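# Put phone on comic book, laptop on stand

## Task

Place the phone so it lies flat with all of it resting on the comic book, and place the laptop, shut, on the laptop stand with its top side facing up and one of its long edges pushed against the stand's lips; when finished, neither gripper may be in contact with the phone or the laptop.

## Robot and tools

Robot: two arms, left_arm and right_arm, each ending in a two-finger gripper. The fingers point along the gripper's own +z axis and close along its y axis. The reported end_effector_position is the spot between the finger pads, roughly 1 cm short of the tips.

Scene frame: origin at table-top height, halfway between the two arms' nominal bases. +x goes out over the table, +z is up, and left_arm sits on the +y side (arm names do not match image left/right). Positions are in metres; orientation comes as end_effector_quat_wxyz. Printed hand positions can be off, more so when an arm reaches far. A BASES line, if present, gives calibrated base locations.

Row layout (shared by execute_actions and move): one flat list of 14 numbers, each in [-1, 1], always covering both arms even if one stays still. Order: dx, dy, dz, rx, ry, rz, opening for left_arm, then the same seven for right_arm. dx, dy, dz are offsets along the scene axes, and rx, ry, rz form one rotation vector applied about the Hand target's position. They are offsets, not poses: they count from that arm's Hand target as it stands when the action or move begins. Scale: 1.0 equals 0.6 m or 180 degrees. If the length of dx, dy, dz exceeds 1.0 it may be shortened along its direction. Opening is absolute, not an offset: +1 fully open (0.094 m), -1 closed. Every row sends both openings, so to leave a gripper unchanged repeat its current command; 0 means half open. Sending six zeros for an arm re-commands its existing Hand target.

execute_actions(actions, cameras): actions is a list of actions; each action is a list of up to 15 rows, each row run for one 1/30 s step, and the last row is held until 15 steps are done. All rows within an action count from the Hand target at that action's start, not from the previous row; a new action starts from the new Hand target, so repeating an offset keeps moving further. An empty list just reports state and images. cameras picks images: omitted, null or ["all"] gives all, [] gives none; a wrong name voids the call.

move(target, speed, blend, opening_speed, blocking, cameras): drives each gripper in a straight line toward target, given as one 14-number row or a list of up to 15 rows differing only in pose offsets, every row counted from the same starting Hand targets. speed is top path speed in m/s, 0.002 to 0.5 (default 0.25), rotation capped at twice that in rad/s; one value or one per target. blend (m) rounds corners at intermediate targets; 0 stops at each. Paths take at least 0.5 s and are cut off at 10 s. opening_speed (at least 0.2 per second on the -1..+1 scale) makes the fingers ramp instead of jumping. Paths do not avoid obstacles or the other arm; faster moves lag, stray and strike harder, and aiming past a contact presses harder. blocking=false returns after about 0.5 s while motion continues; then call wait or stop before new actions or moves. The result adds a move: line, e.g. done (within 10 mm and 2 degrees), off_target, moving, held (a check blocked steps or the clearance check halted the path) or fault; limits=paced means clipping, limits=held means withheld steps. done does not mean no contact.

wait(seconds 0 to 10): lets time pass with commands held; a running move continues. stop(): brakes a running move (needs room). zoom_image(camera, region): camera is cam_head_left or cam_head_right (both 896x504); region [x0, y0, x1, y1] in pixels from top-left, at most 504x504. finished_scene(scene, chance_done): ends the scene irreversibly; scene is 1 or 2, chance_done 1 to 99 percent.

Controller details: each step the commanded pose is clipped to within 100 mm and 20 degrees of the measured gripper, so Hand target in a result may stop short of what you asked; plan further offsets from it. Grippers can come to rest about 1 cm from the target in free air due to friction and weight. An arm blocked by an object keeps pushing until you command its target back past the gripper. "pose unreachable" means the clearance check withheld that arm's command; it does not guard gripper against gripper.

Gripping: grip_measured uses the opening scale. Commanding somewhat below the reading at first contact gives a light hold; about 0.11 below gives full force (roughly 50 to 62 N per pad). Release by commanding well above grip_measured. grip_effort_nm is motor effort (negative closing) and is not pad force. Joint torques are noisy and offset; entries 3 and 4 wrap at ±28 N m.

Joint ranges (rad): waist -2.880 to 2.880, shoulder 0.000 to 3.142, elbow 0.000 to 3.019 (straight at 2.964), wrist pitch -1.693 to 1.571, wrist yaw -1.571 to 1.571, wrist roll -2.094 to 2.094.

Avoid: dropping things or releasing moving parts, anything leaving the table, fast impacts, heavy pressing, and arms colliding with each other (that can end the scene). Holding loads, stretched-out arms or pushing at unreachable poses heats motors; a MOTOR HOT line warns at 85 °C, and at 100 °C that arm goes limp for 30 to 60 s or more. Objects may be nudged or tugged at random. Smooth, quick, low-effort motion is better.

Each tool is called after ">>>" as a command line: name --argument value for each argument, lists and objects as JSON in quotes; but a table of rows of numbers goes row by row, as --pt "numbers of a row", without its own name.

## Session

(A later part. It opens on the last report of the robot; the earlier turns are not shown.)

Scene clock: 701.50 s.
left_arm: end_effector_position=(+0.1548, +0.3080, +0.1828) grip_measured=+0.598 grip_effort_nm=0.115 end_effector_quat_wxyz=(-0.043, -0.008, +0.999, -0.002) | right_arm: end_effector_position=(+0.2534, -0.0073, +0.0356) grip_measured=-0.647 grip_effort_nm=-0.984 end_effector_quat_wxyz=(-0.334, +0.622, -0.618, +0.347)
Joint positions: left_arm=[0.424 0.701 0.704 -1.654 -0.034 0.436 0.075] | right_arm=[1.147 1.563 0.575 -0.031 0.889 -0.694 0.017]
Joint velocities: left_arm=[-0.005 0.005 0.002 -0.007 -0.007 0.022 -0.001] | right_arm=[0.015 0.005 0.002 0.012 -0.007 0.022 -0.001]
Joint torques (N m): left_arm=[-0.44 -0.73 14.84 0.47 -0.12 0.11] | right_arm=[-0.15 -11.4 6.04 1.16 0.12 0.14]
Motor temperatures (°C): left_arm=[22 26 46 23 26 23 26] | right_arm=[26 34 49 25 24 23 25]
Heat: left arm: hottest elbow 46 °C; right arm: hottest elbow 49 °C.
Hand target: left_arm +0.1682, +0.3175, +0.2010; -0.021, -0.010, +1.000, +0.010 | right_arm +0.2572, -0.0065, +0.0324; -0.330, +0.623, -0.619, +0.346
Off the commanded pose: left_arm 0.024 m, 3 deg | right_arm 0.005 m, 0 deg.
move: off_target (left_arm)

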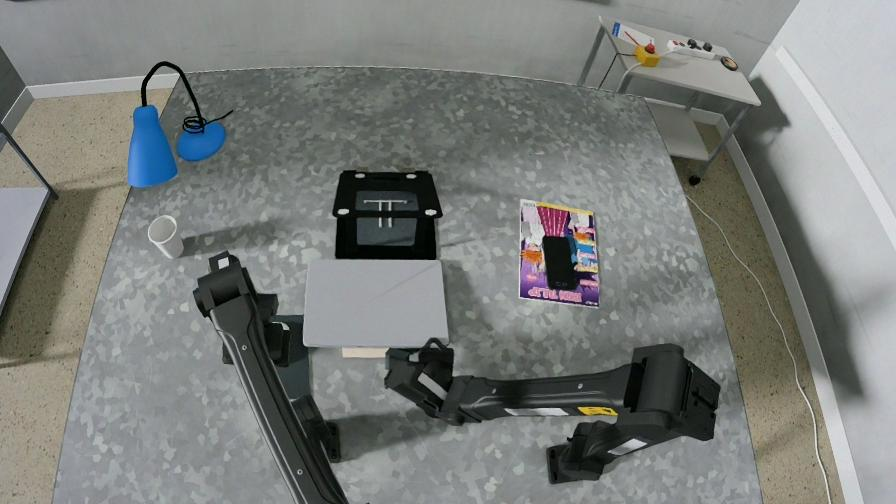

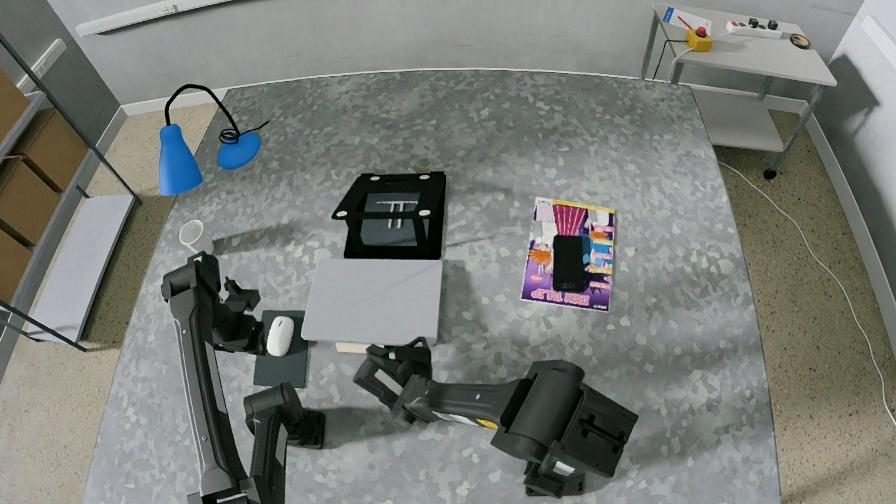

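>>> move --target '[0, 0, 0.0, 0, 0, 0, 0.6, 0.025, 0.0, 0.16, 0, 0, 0, -0.8]' --speed 0.06

>>> zoom_image --camera "cam_head_right" --region '[290, 200, 470, 380]'

Scene clock: 711.00 s.
left_arm: end_effector_position=(+0.1548, +0.3080, +0.1828) grip_measured=+0.598 grip_effort_nm=0.115 end_effector_quat_wxyz=(-0.043, -0.008, +0.999, -0.002) | right_arm: end_effector_position=(+0.2501, -0.0313, +0.0788) grip_measured=-0.669 grip_effort_nm=-1.038 end_effector_quat_wxyz=(-0.287, +0.650, -0.613, +0.346)
Joint positions: left_arm=[0.424 0.701 0.704 -1.654 -0.034 0.436 0.075] | right_arm=[1.114 1.378 0.6 -0.322 0.838 -0.723 0.016]
Joint velocities: left_arm=[0.005 -0.024 0.002 0.002 -0.022 -0.022 0.001] | right_arm=[0.005 -0.005 -0.007 -0.007 0.007 -0.022 0]
Joint torques (N m): left_arm=[-0.03 -1.32 14.93 0.47 -0.13 0.12] | right_arm=[-0.44 -15.03 12.48 0.73 1.25 -0.03]
Motor temperatures (°C): left_arm=[22 26 46 23 26 23 26] | right_arm=[26 34 48 25 24 23 25]
Heat: left arm: hottest elbow 46 °C; right arm: hottest elbow 48 °C.
Hand target: left_arm +0.1682, +0.3175, +0.2010; -0.021, -0.010, +1.000, +0.010 | right_arm +0.2717, -0.0060, +0.1286; -0.331, +0.623, -0.618, +0.346
Off the commanded pose: left_arm 0.024 m, 3 deg | right_arm 0.060 m, 6 deg.
move: off_target (left_arm, right_arm)

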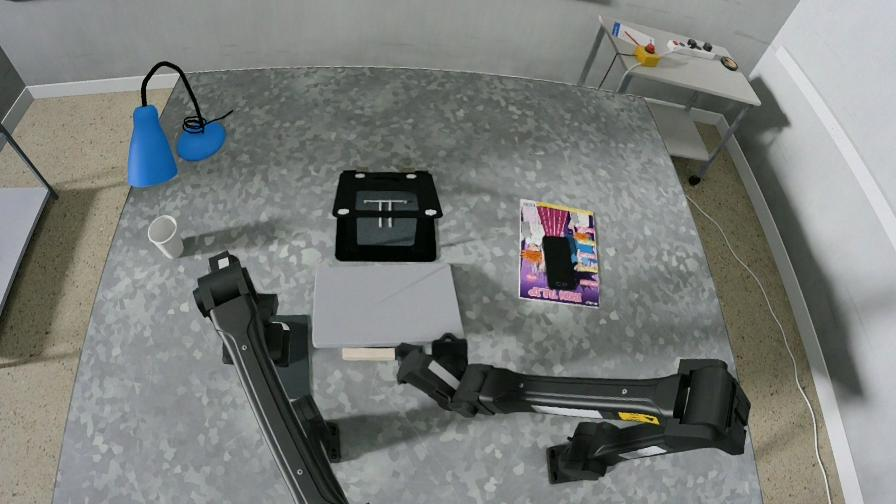

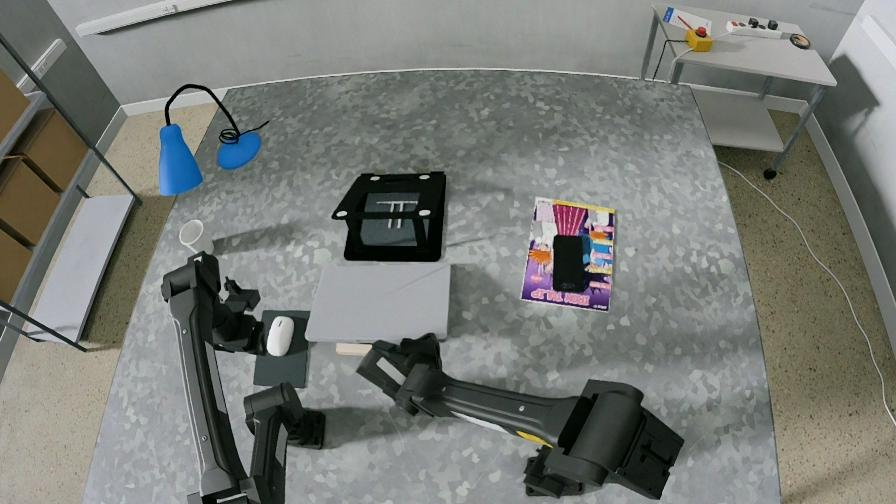

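Scaled by 2.800.

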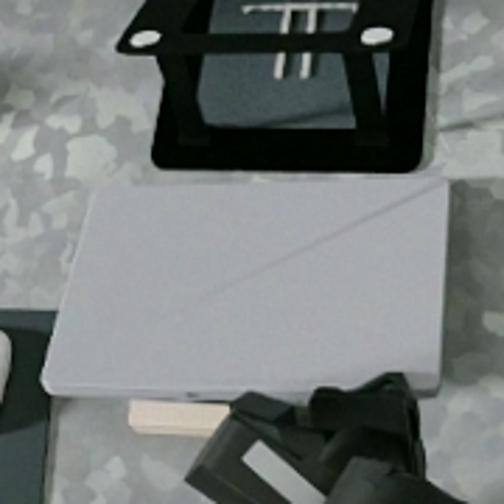

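>>> zoom_image --camera "cam_head_left" --region '[290, 240, 470, 420]'

Scaled by 2.800.

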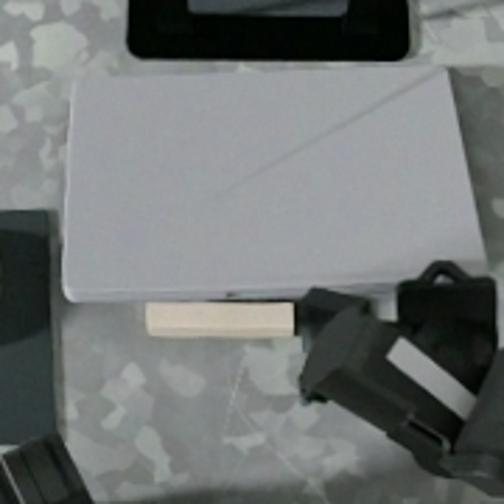

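>>> move --target '[0, 0, 0.0, 0, 0, 0, 0.6, 0.02, 0.0, 0.12, 0, 0, 0, -0.8]' --speed 0.06

>>> zoom_image --camera "cam_head_right" --region '[290, 200, 470, 380]'

>>> zoom_image --camera "cam_head_left" --region '[290, 220, 470, 400]'

Scene clock: 721.23 s.
left_arm: end_effector_position=(+0.1548, +0.3080, +0.1828) grip_measured=+0.598 grip_effort_nm=0.115 end_effector_quat_wxyz=(-0.043, -0.008, +0.999, -0.002) | right_arm: end_effector_position=(+0.2574, -0.0337, +0.1309) grip_measured=-0.690 grip_effort_nm=-1.043 end_effector_quat_wxyz=(-0.265, +0.666, -0.603, +0.350)
Joint positions: left_arm=[0.424 0.701 0.704 -1.654 -0.034 0.436 0.075] | right_arm=[1.087 1.27 0.69 -0.536 0.816 -0.779 0.015]
Joint velocities: left_arm=[0.005 -0.005 0.007 -0.017 -0.022 0.007 0] | right_arm=[-0.015 -0.015 0.012 0.012 -0.007 -0.081 0]
Joint torques (N m): left_arm=[-0.03 -0.91 14.84 0.4 -0.14 0.11] | right_arm=[-0.62 -15.15 15.43 0.76 1.44 0.16]
Motor temperatures (°C): left_arm=[22 26 46 23 26 23 26] | right_arm=[26 34 51 25 25 23 26]
Heat: left arm: hottest elbow 46 °C; right arm: hottest elbow 51 °C.
Hand target: left_arm +0.1682, +0.3175, +0.2010; -0.021, -0.010, +1.000, +0.010 | right_arm +0.2833, -0.0059, +0.2005; -0.331, +0.624, -0.618, +0.346
Off the commanded pose: left_arm 0.024 m, 3 deg | right_arm 0.080 m, 9 deg.
move: off_target (left_arm, right_arm)

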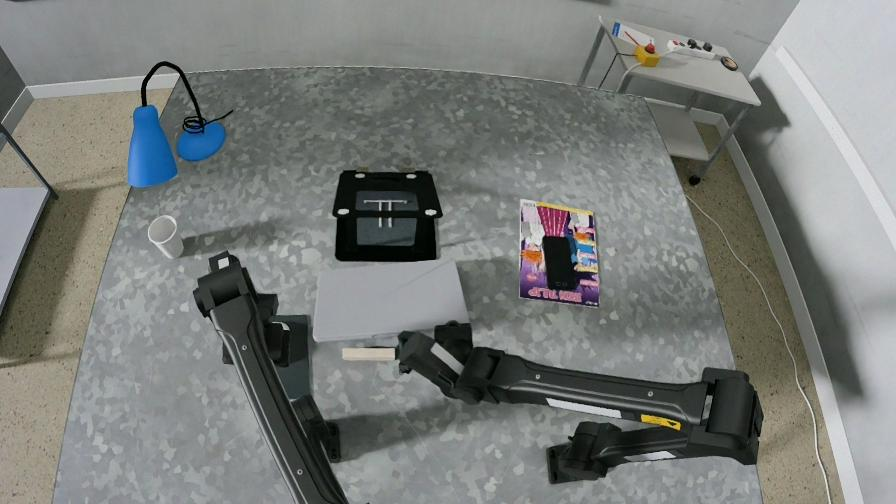

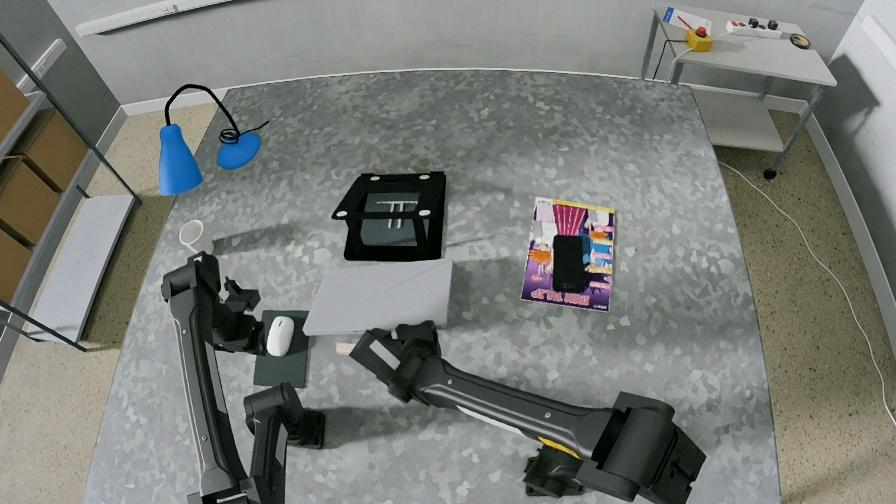

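Scaled by 2.800.

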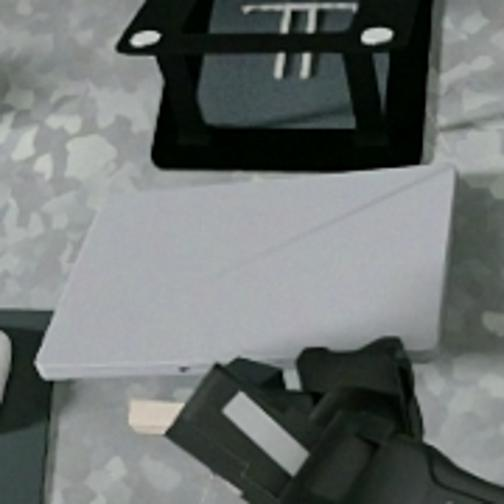

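Scaled by 2.800.

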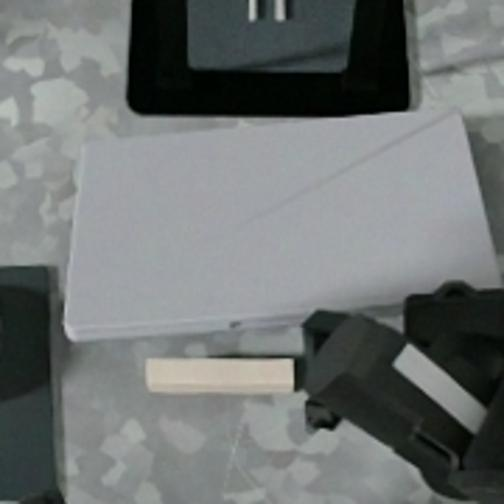

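>>> move --target '[0, 0, 0.0, 0, 0, 0, 0.6, -0.02, -0.19, 0.0, 0, 0, 0, -0.8]' --speed 0.06

Scene clock: 744.07 s.
left_arm: end_effector_position=(+0.1548, +0.3080, +0.1828) grip_measured=+0.598 grip_effort_nm=0.120 end_effector_quat_wxyz=(-0.043, -0.008, +0.999, -0.002) | right_arm: end_effector_position=(+0.2571, -0.1204, +0.1597) grip_measured=-0.700 grip_effort_nm=-1.038 end_effector_quat_wxyz=(-0.278, +0.669, -0.600, +0.339)
Joint positions: left_arm=[0.424 0.701 0.704 -1.654 -0.034 0.436 0.075] | right_arm=[0.916 0.941 0.534 -0.536 0.705 -0.996 0.014]
Joint velocities: left_arm=[0.005 0.005 -0.002 0.012 -0.066 0.022 -0.001] | right_arm=[-0.024 -0.015 0.017 -0.007 -0.022 0.037 -0.001]
Joint torques (N m): left_arm=[-1.55 -1.44 14.78 0.51 -0.13 0.11] | right_arm=[-0.79 -10.75 11.15 2.21 1.37 0.35]
Motor temperatures (°C): left_arm=[22 26 47 23 26 23 26] | right_arm=[26 34 53 25 27 23 26]
Heat: left arm: hottest elbow 47 °C; right arm: hottest elbow 53 °C.
Hand target: left_arm +0.1682, +0.3175, +0.2010; -0.021, -0.010, +1.000, +0.010 | right_arm +0.2703, -0.1197, +0.2016; -0.332, +0.623, -0.618, +0.346
Off the commanded pose: left_arm 0.024 m, 3 deg | right_arm 0.043 m, 8 deg.
move: off_target (left_arm, right_arm)

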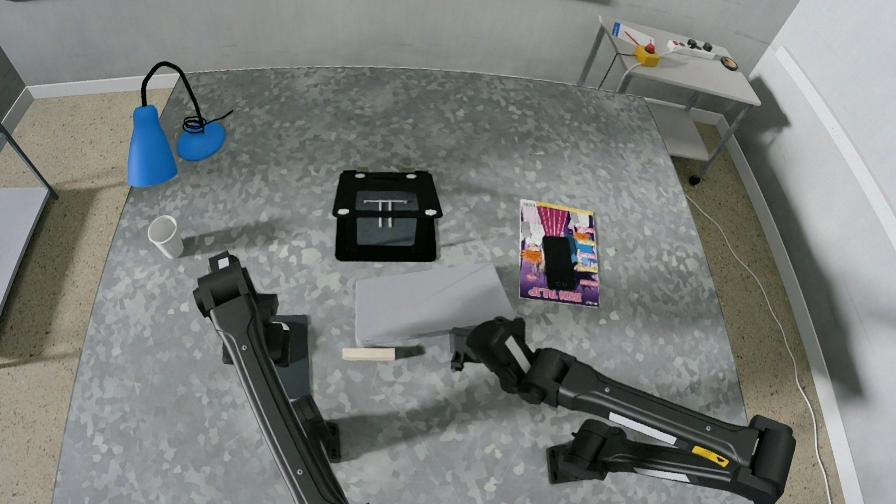

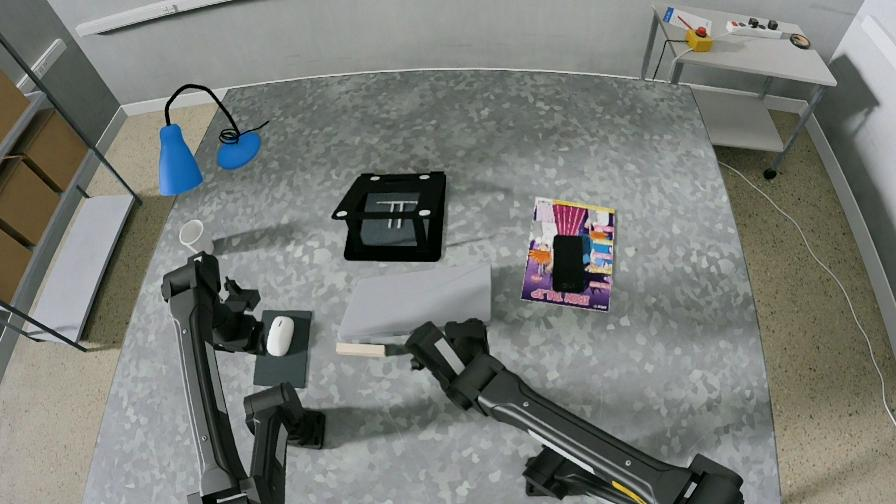

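>>> move --target '[0, 0, 0.0, 0, 0, 0, 0.6, -0.02, 0.0, -0.13, 0, 0, 0, -0.8]' --speed 0.06

>>> zoom_image --camera "cam_head_right" --region '[330, 240, 510, 400]'

>>> zoom_image --camera "cam_head_left" --region '[330, 240, 510, 400]'

Scene clock: 749.47 s.
left_arm: end_effector_position=(+0.1548, +0.3080, +0.1828) grip_measured=+0.598 grip_effort_nm=0.110 end_effector_quat_wxyz=(-0.043, -0.008, +0.999, -0.002) | right_arm: end_effector_position=(+0.2500, -0.1329, +0.1071) grip_measured=-0.700 grip_effort_nm=-1.038 end_effector_quat_wxyz=(-0.300, +0.641, -0.617, +0.344)
Joint positions: left_arm=[0.424 0.701 0.704 -1.654 -0.034 0.436 0.075] | right_arm=[0.925 1 0.385 -0.295 0.741 -0.945 0.014]
Joint velocities: left_arm=[0.005 0.005 -0.002 -0.007 -0.007 -0.037 -0.001] | right_arm=[-0.015 -0.005 -0.002 -0.022 -0.007 -0.007 0]
Joint torques (N m): left_arm=[-0.15 -0.56 14.9 0.62 -0.1 0.13] | right_arm=[1.38 -5.95 9.46 2.62 0.97 0.27]
Motor temperatures (°C): left_arm=[22 26 47 23 26 23 26] | right_arm=[26 34 53 25 27 23 27]
Heat: left arm: hottest elbow 47 °C; right arm: hottest elbow 53 °C.
Hand target: left_arm +0.1682, +0.3175, +0.2010; -0.021, -0.010, +1.000, +0.010 | right_arm +0.2582, -0.1199, +0.1235; -0.332, +0.623, -0.618, +0.346
Off the commanded pose: left_arm 0.024 m, 3 deg | right_arm 0.023 m, 4 deg.
move: off_target (left_arm, right_arm)

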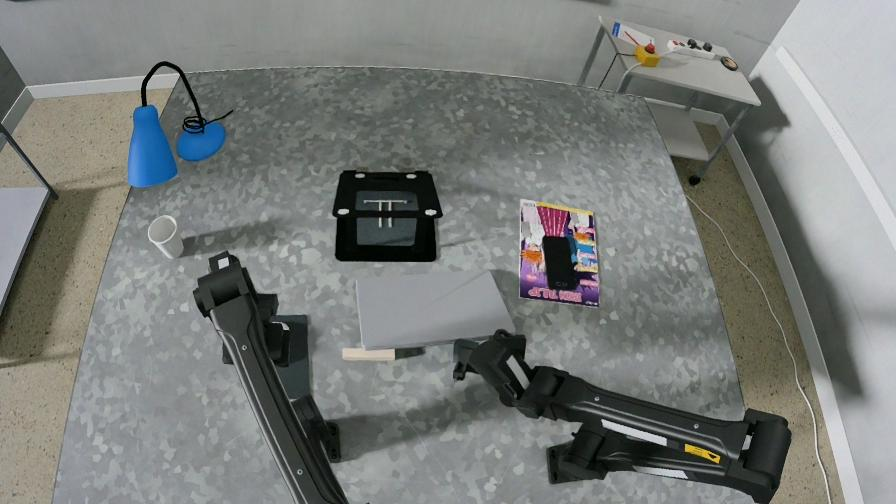

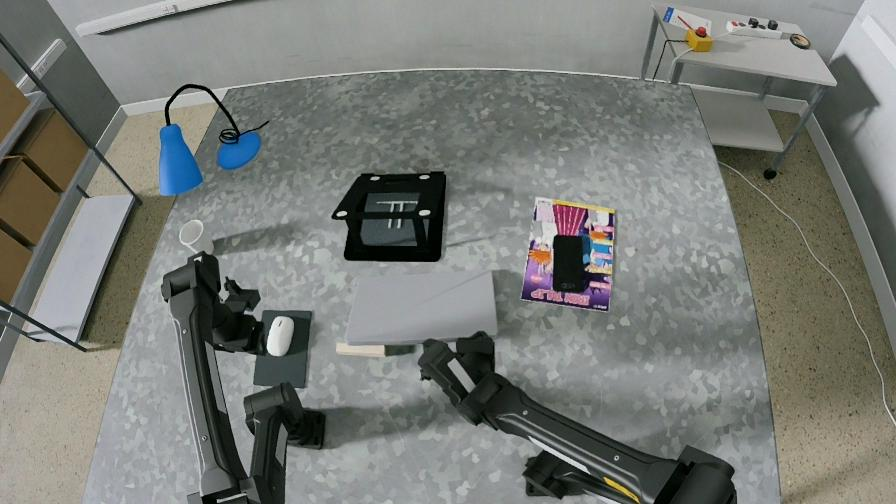

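Scaled by 2.800.

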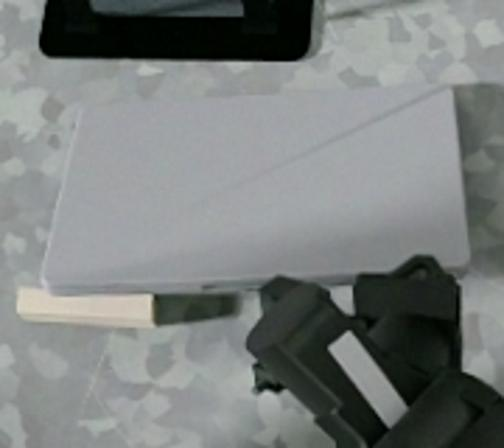

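Scaled by 2.800.

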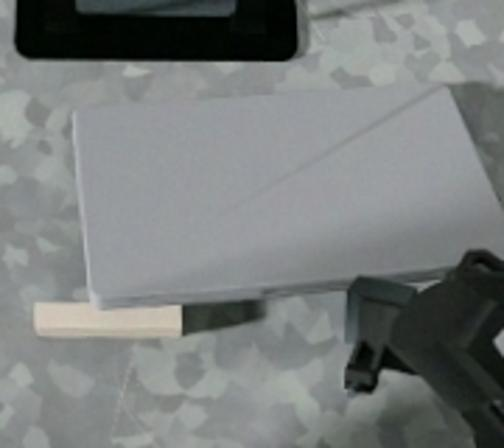

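>>> move --target '[0.13, -0.33, 0.05, 0, 0, -0.5, -0.1, 0.02, 0.0, 0.128, 0, 0, 0, -0.8]' --speed 0.12

Scene clock: 779.10 s.
left_arm: end_effector_position=(+0.2269, +0.1317, +0.2092) grip_measured=-0.098 grip_effort_nm=-0.085 end_effector_quat_wxyz=(-0.036, +0.691, +0.722, +0.014) | right_arm: end_effector_position=(+0.2421, -0.1413, +0.1312) grip_measured=-0.700 grip_effort_nm=-1.038 end_effector_quat_wxyz=(-0.271, +0.662, -0.612, +0.338)
Joint positions: left_arm=[-0.577 0.954 0.89 -1.571 -0.042 0.977 0.042] | right_arm=[0.918 0.909 0.444 -0.506 0.714 -0.956 0.014]
Joint velocities: left_arm=[-0.005 -0.005 -0.002 0.027 0.037 0.022 0.001] | right_arm=[-0.005 -0.005 -0.002 -0.002 0.007 -0.022 0]
Joint torques (N m): left_arm=[-2.73 -4.54 16.51 0.58 -0.08 0.06] | right_arm=[-0.62 -8.53 16.61 1.05 1.2 0.03]
Motor temperatures (°C): left_arm=[22 26 48 23 26 23 26] | right_arm=[26 34 55 25 27 23 27]
Heat: left arm: hottest elbow 48 °C; right arm: hottest elbow 55 °C.
Hand target: left_arm +0.2450, +0.1172, +0.2329; -0.003, +0.699, +0.714, +0.022 | right_arm +0.2701, -0.1197, +0.2002; -0.332, +0.623, -0.618, +0.346
Off the commanded pose: left_arm 0.032 m, 4 deg | right_arm 0.078 m, 8 deg.
move: off_target (left_arm, right_arm)

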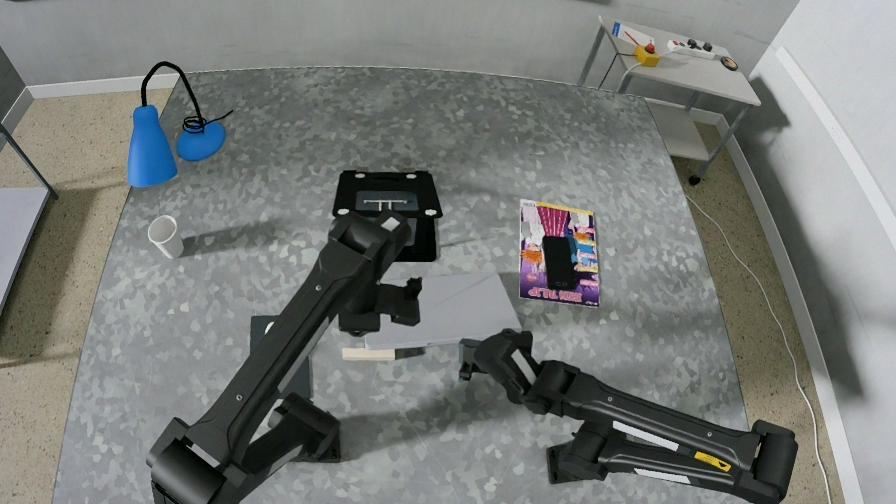

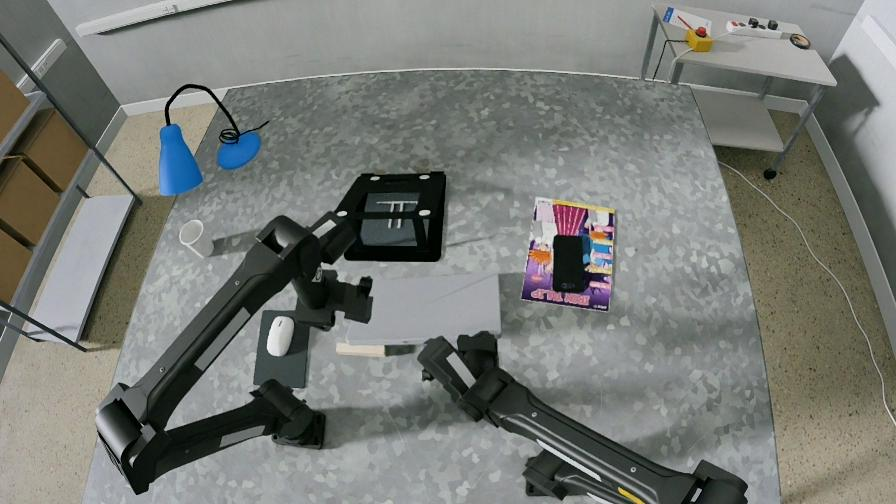

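>>> move --target '[-0.18, -0.045, -0.05, 0, -0.289, 0, -0.1, 0.05, 0.02, 0.07, 0, 0, 0, -0.8]' --speed 0.12

>>> zoom_image --camera "cam_head_right" --region '[330, 240, 510, 400]'

>>> zoom_image --camera "cam_head_left" --region '[330, 240, 510, 400]'

Scene clock: 788.23 s.
left_arm: end_effector_position=(+0.1368, +0.0883, +0.2077) grip_measured=-0.098 grip_effort_nm=-0.081 end_effector_quat_wxyz=(+0.320, +0.616, +0.652, +0.305) | right_arm: end_effector_position=(+0.2611, -0.1387, +0.1650) grip_measured=-0.700 grip_effort_nm=-1.043 end_effector_quat_wxyz=(-0.256, +0.676, -0.601, +0.341)
Joint positions: left_arm=[-1.801 0.78 0.619 -1.67 -0.889 -0.383 0.042] | right_arm=[0.86 0.909 0.544 -0.592 0.677 -1.046 0.014]
Joint velocities: left_arm=[-0.015 -0.005 -0.022 -0.007 0.022 0.007 -0.001] | right_arm=[-0.005 0.005 -0.002 0.002 0.037 -0.037 0]
Joint torques (N m): left_arm=[-3.08 -1.38 8.51 -0.31 -0.66 -0.13] | right_arm=[-0.44 -6.53 19.12 1.88 1.02 0.36]
Motor temperatures (°C): left_arm=[22 26 48 23 26 23 26] | right_arm=[26 34 57 25 27 23 27]
Heat: left arm: hottest elbow 48 °C; right arm: hottest elbow 57 °C.
Hand target: left_arm +0.1349, +0.0898, +0.2049; +0.318, +0.618, +0.645, +0.318 | right_arm +0.3004, -0.1080, +0.2426; -0.332, +0.623, -0.617, +0.347
Off the commanded pose: left_arm 0.005 m, 3 deg | right_arm 0.092 m, 11 deg.
joint sent to its limit (left arm) — joint 4 (wrist pitch), lower limit. The joint targets still meet the commanded pose.
move: off_target (left_arm, right_arm)

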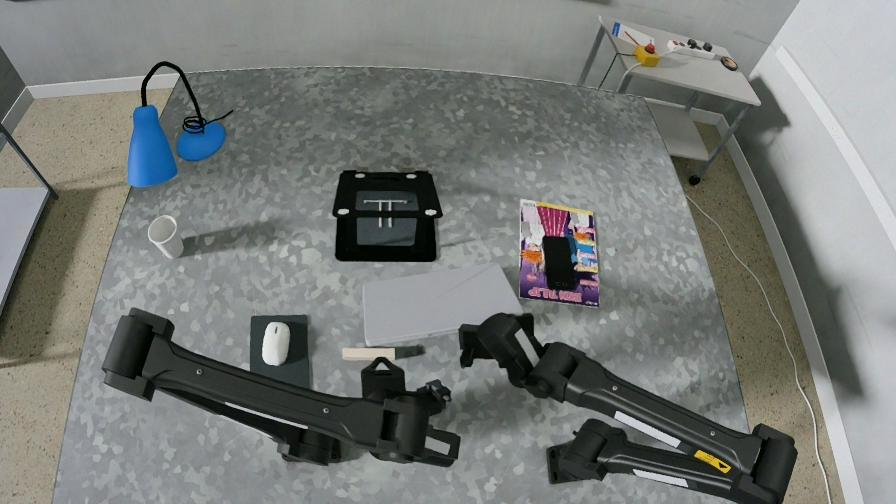

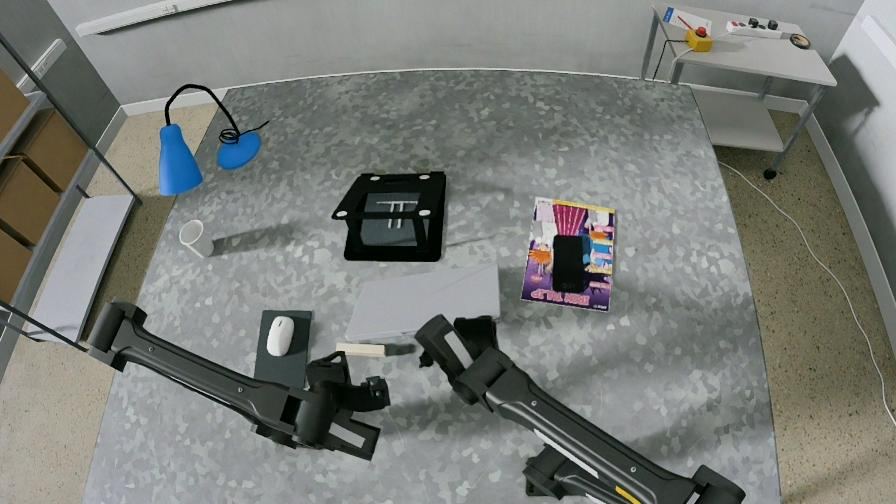

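Scaled by 2.800.

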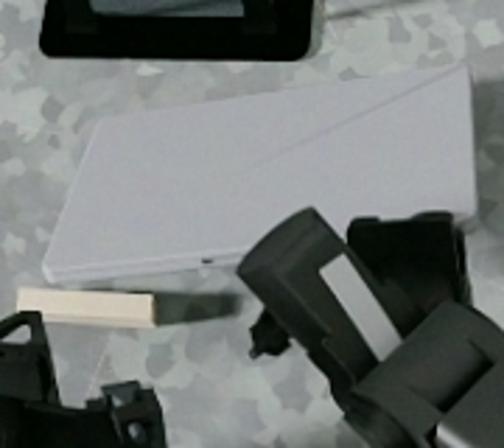

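Scaled by 2.800.

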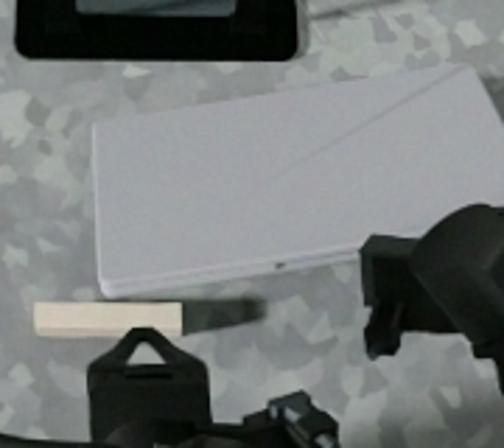

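>>> move --target '[0.003, -0.015, -0.08, -0.039, 0, 0.07, -0.1, 0.0, 0.0, 0.0, 0, 0, 0, -0.8]' --speed 0.1

>>> zoom_image --camera "cam_head_right" --region '[330, 240, 510, 400]'

>>> zoom_image --camera "cam_head_left" --region '[330, 240, 510, 400]'

Scene clock: 808.80 s.
left_arm: end_effector_position=(+0.1342, +0.0798, +0.1614) grip_measured=-0.098 grip_effort_nm=-0.081 end_effector_quat_wxyz=(+0.323, +0.531, +0.721, +0.307) | right_arm: end_effector_position=(+0.2602, -0.1390, +0.1639) grip_measured=-0.700 grip_effort_nm=-1.033 end_effector_quat_wxyz=(-0.253, +0.678, -0.601, +0.340)
Joint positions: left_arm=[-1.786 0.952 0.563 -1.567 -0.862 -0.666 0.042] | right_arm=[0.86 0.909 0.544 -0.598 0.674 -1.046 0.014]
Joint velocities: left_arm=[-0.005 -0.005 -0.007 -0.007 -0.066 0.081 0] | right_arm=[0.015 -0.005 -0.012 -0.007 0.066 -0.051 0]
Joint torques (N m): left_arm=[-0.56 -3.19 7.92 -0.09 -0.32 -0.16] | right_arm=[-0.38 -6.53 19.12 2.03 1.14 0.36]
Motor temperatures (°C): left_arm=[22 26 45 23 27 23 26] | right_arm=[26 34 71 25 27 23 27]
Heat: left arm: hottest elbow 45 °C; right arm: hottest elbow 71 °C.
Hand target: left_arm +0.1366, +0.0822, +0.1567; +0.319, +0.523, +0.726, +0.311 | right_arm +0.3004, -0.1079, +0.2425; -0.332, +0.623, -0.617, +0.346
Off the commanded pose: left_arm 0.005 m, 1 deg | right_arm 0.094 m, 11 deg.
move: off_target (right_arm)

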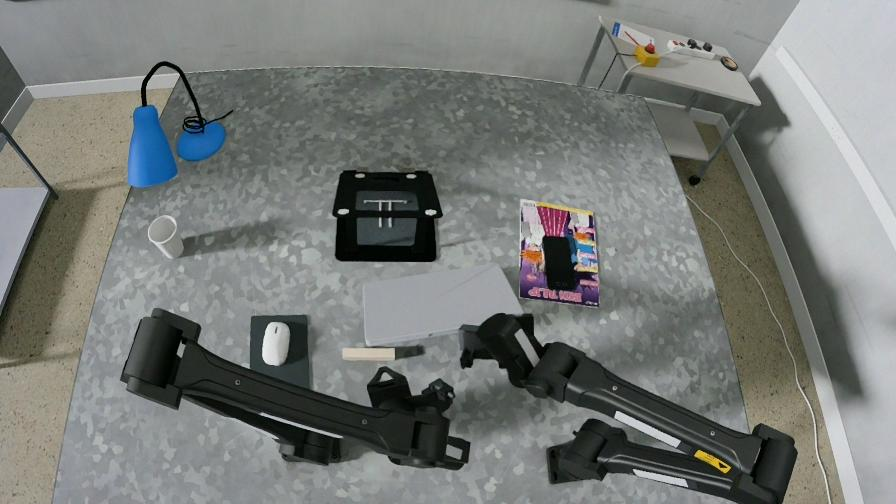

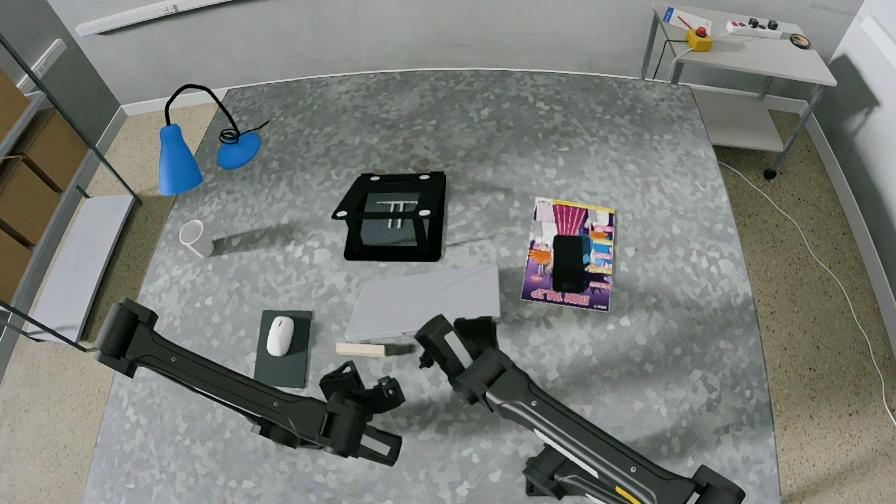

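Scaled by 2.800.

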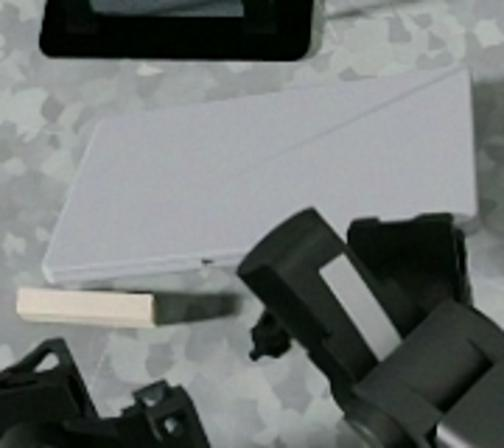

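Scaled by 2.800.

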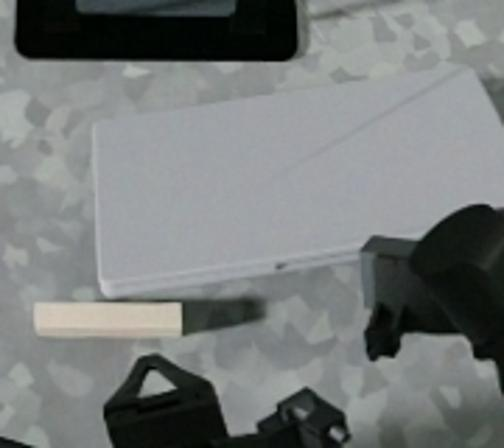

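>>> move --target '[0.07, 0.012, -0.05, 0, 0, 0, -0.1, -0.02, -0.02, -0.06, 0, 0, 0, -0.8]' --speed 0.06

>>> zoom_image --camera "cam_head_right" --region '[330, 240, 510, 400]'

>>> zoom_image --camera "cam_head_left" --region '[330, 240, 510, 400]'

Scene clock: 813.80 s.
left_arm: end_effector_position=(+0.1759, +0.0869, +0.1281) grip_measured=-0.098 grip_effort_nm=-0.085 end_effector_quat_wxyz=(+0.318, +0.527, +0.723, +0.313) | right_arm: end_effector_position=(+0.2667, -0.1318, +0.1683) grip_measured=-0.700 grip_effort_nm=-1.038 end_effector_quat_wxyz=(-0.272, +0.672, -0.598, +0.342)
Joint positions: left_arm=[-1.555 0.908 0.458 -1.257 -0.919 -0.336 0.042] | right_arm=[0.859 0.917 0.544 -0.541 0.674 -1.062 0.014]
Joint velocities: left_arm=[-0.005 -0.005 -0.007 -0.012 -0.081 0.007 0] | right_arm=[0.015 -0.005 -0.012 -0.007 0.022 -0.022 0]
Joint torques (N m): left_arm=[-0.32 -4.6 8.16 0.49 -0.57 0.02] | right_arm=[-0.5 -7.18 12.26 3.51 1.03 0.51]
Motor temperatures (°C): left_arm=[22 26 45 23 27 23 26] | right_arm=[26 34 73 25 27 23 28]
Heat: left arm: hottest elbow 45 °C; right arm: hottest elbow 73 °C.
Hand target: left_arm +0.1784, +0.0903, +0.1270; +0.319, +0.523, +0.726, +0.313 | right_arm +0.2883, -0.1199, +0.2065; -0.332, +0.623, -0.617, +0.346
Off the commanded pose: left_arm 0.004 m, 1 deg | right_arm 0.046 m, 9 deg.
move: off_target (right_arm)

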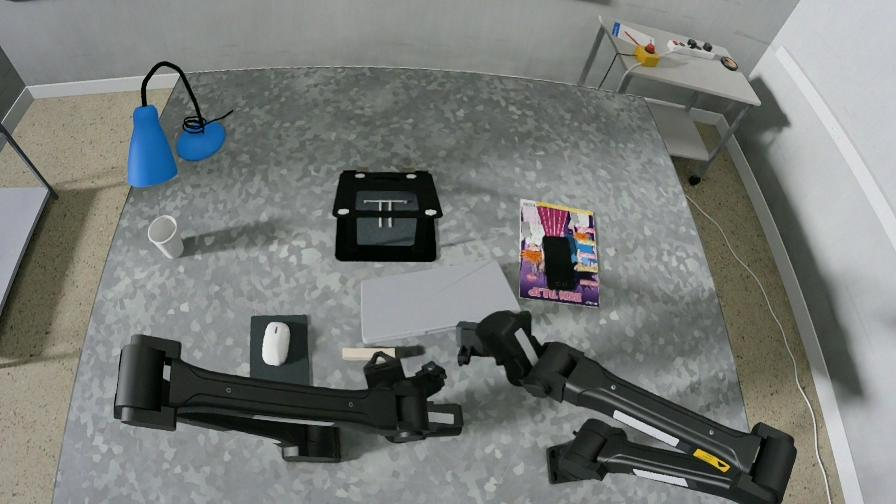

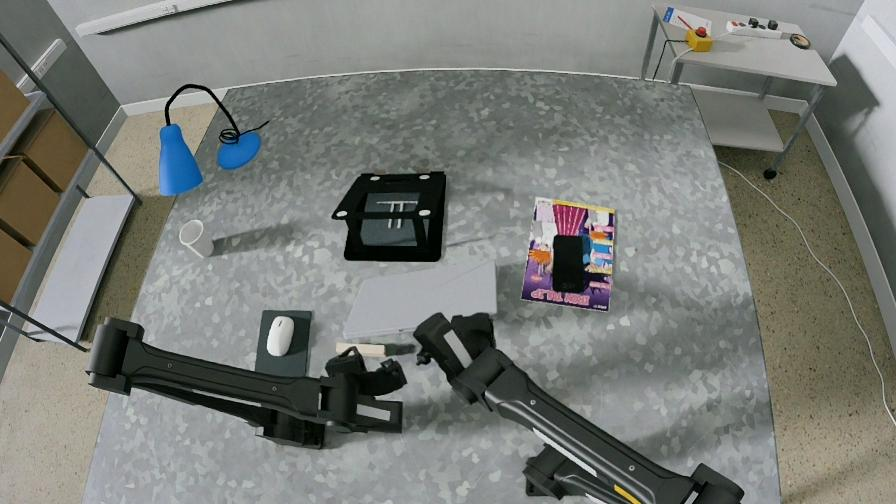

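Scaled by 2.800.

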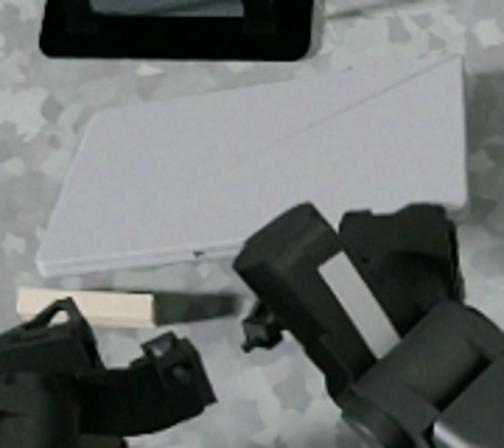

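Scaled by 2.800.

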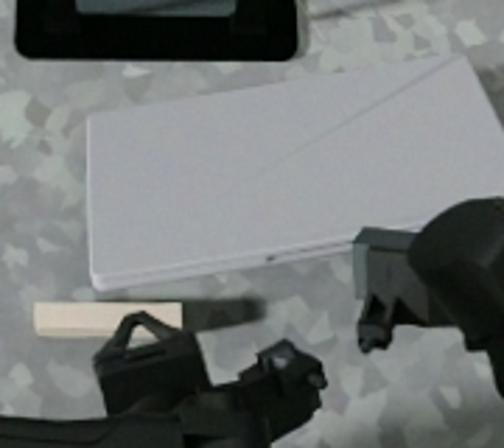

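>>> move --target '[0.084, 0.005, -0.042, 0, 0, 0, -0.1, 0.0, 0.0, 0.0, 0, 0, 0, -0.8]' --speed 0.05

>>> zoom_image --camera "cam_head_right" --region '[330, 240, 510, 400]'

>>> zoom_image --camera "cam_head_left" --region '[330, 240, 510, 400]'

Scene clock: 824.17 s.
left_arm: end_effector_position=(+0.2266, +0.0917, +0.1052) grip_measured=-0.098 grip_effort_nm=-0.081 end_effector_quat_wxyz=(+0.319, +0.524, +0.723, +0.318) | right_arm: end_effector_position=(+0.2695, -0.1311, +0.1679) grip_measured=-0.700 grip_effort_nm=-1.038 end_effector_quat_wxyz=(-0.275, +0.669, -0.600, +0.342)
Joint positions: left_arm=[-1.275 0.876 0.37 -0.843 -0.915 0.116 0.042] | right_arm=[0.853 0.925 0.544 -0.525 0.673 -1.062 0.014]
Joint velocities: left_arm=[-0.005 0.005 -0.007 0.012 -0.022 -0.037 0] | right_arm=[-0.005 0.005 0.012 -0.002 -0.051 0.022 0]
Joint torques (N m): left_arm=[-0.62 -3.49 8.17 1.57 -0.14 0.08] | right_arm=[-0.15 -7.65 12.26 3.06 1.04 0.49]
Motor temperatures (°C): left_arm=[22 26 44 23 27 23 26] | right_arm=[26 34 69 25 28 23 28]
Heat: left arm: hottest elbow 44 °C; right arm: hottest elbow 69 °C.
Hand target: left_arm +0.2283, +0.0942, +0.1016; +0.318, +0.522, +0.726, +0.314 | right_arm +0.2883, -0.1200, +0.2065; -0.332, +0.623, -0.617, +0.347
Off the commanded pose: left_arm 0.004 m, 1 deg | right_arm 0.044 m, 9 deg.
move: off_target (right_arm)

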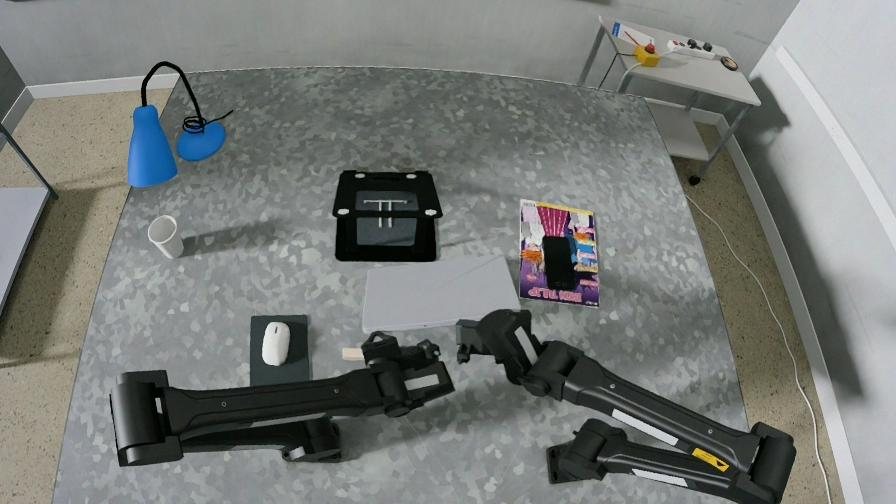

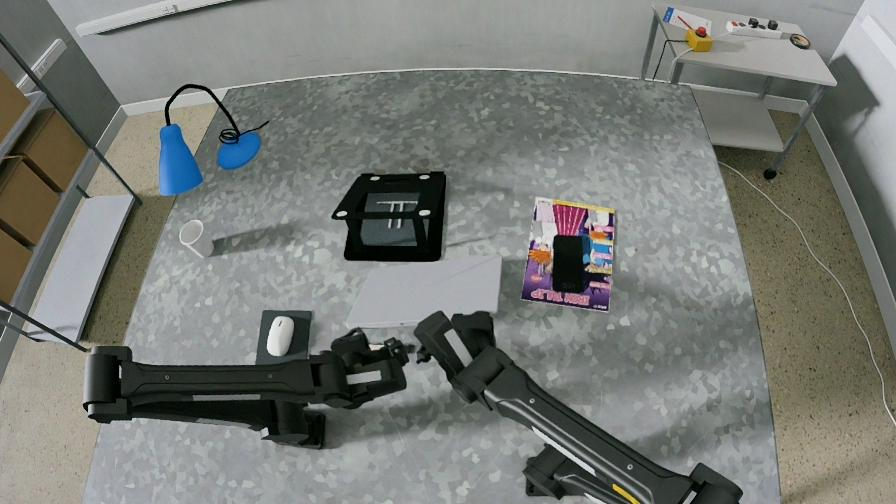

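Scaled by 2.800.

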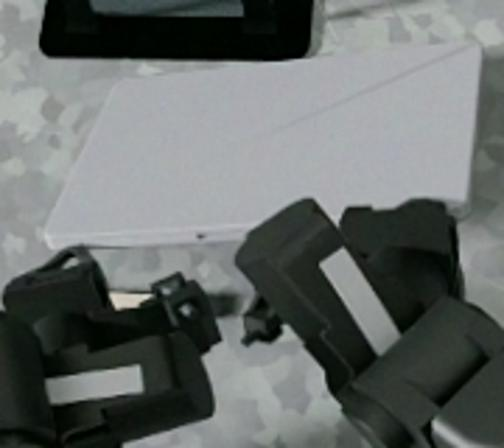

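Scaled by 2.800.

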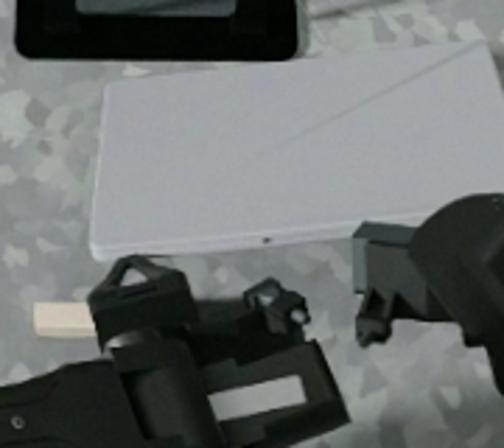

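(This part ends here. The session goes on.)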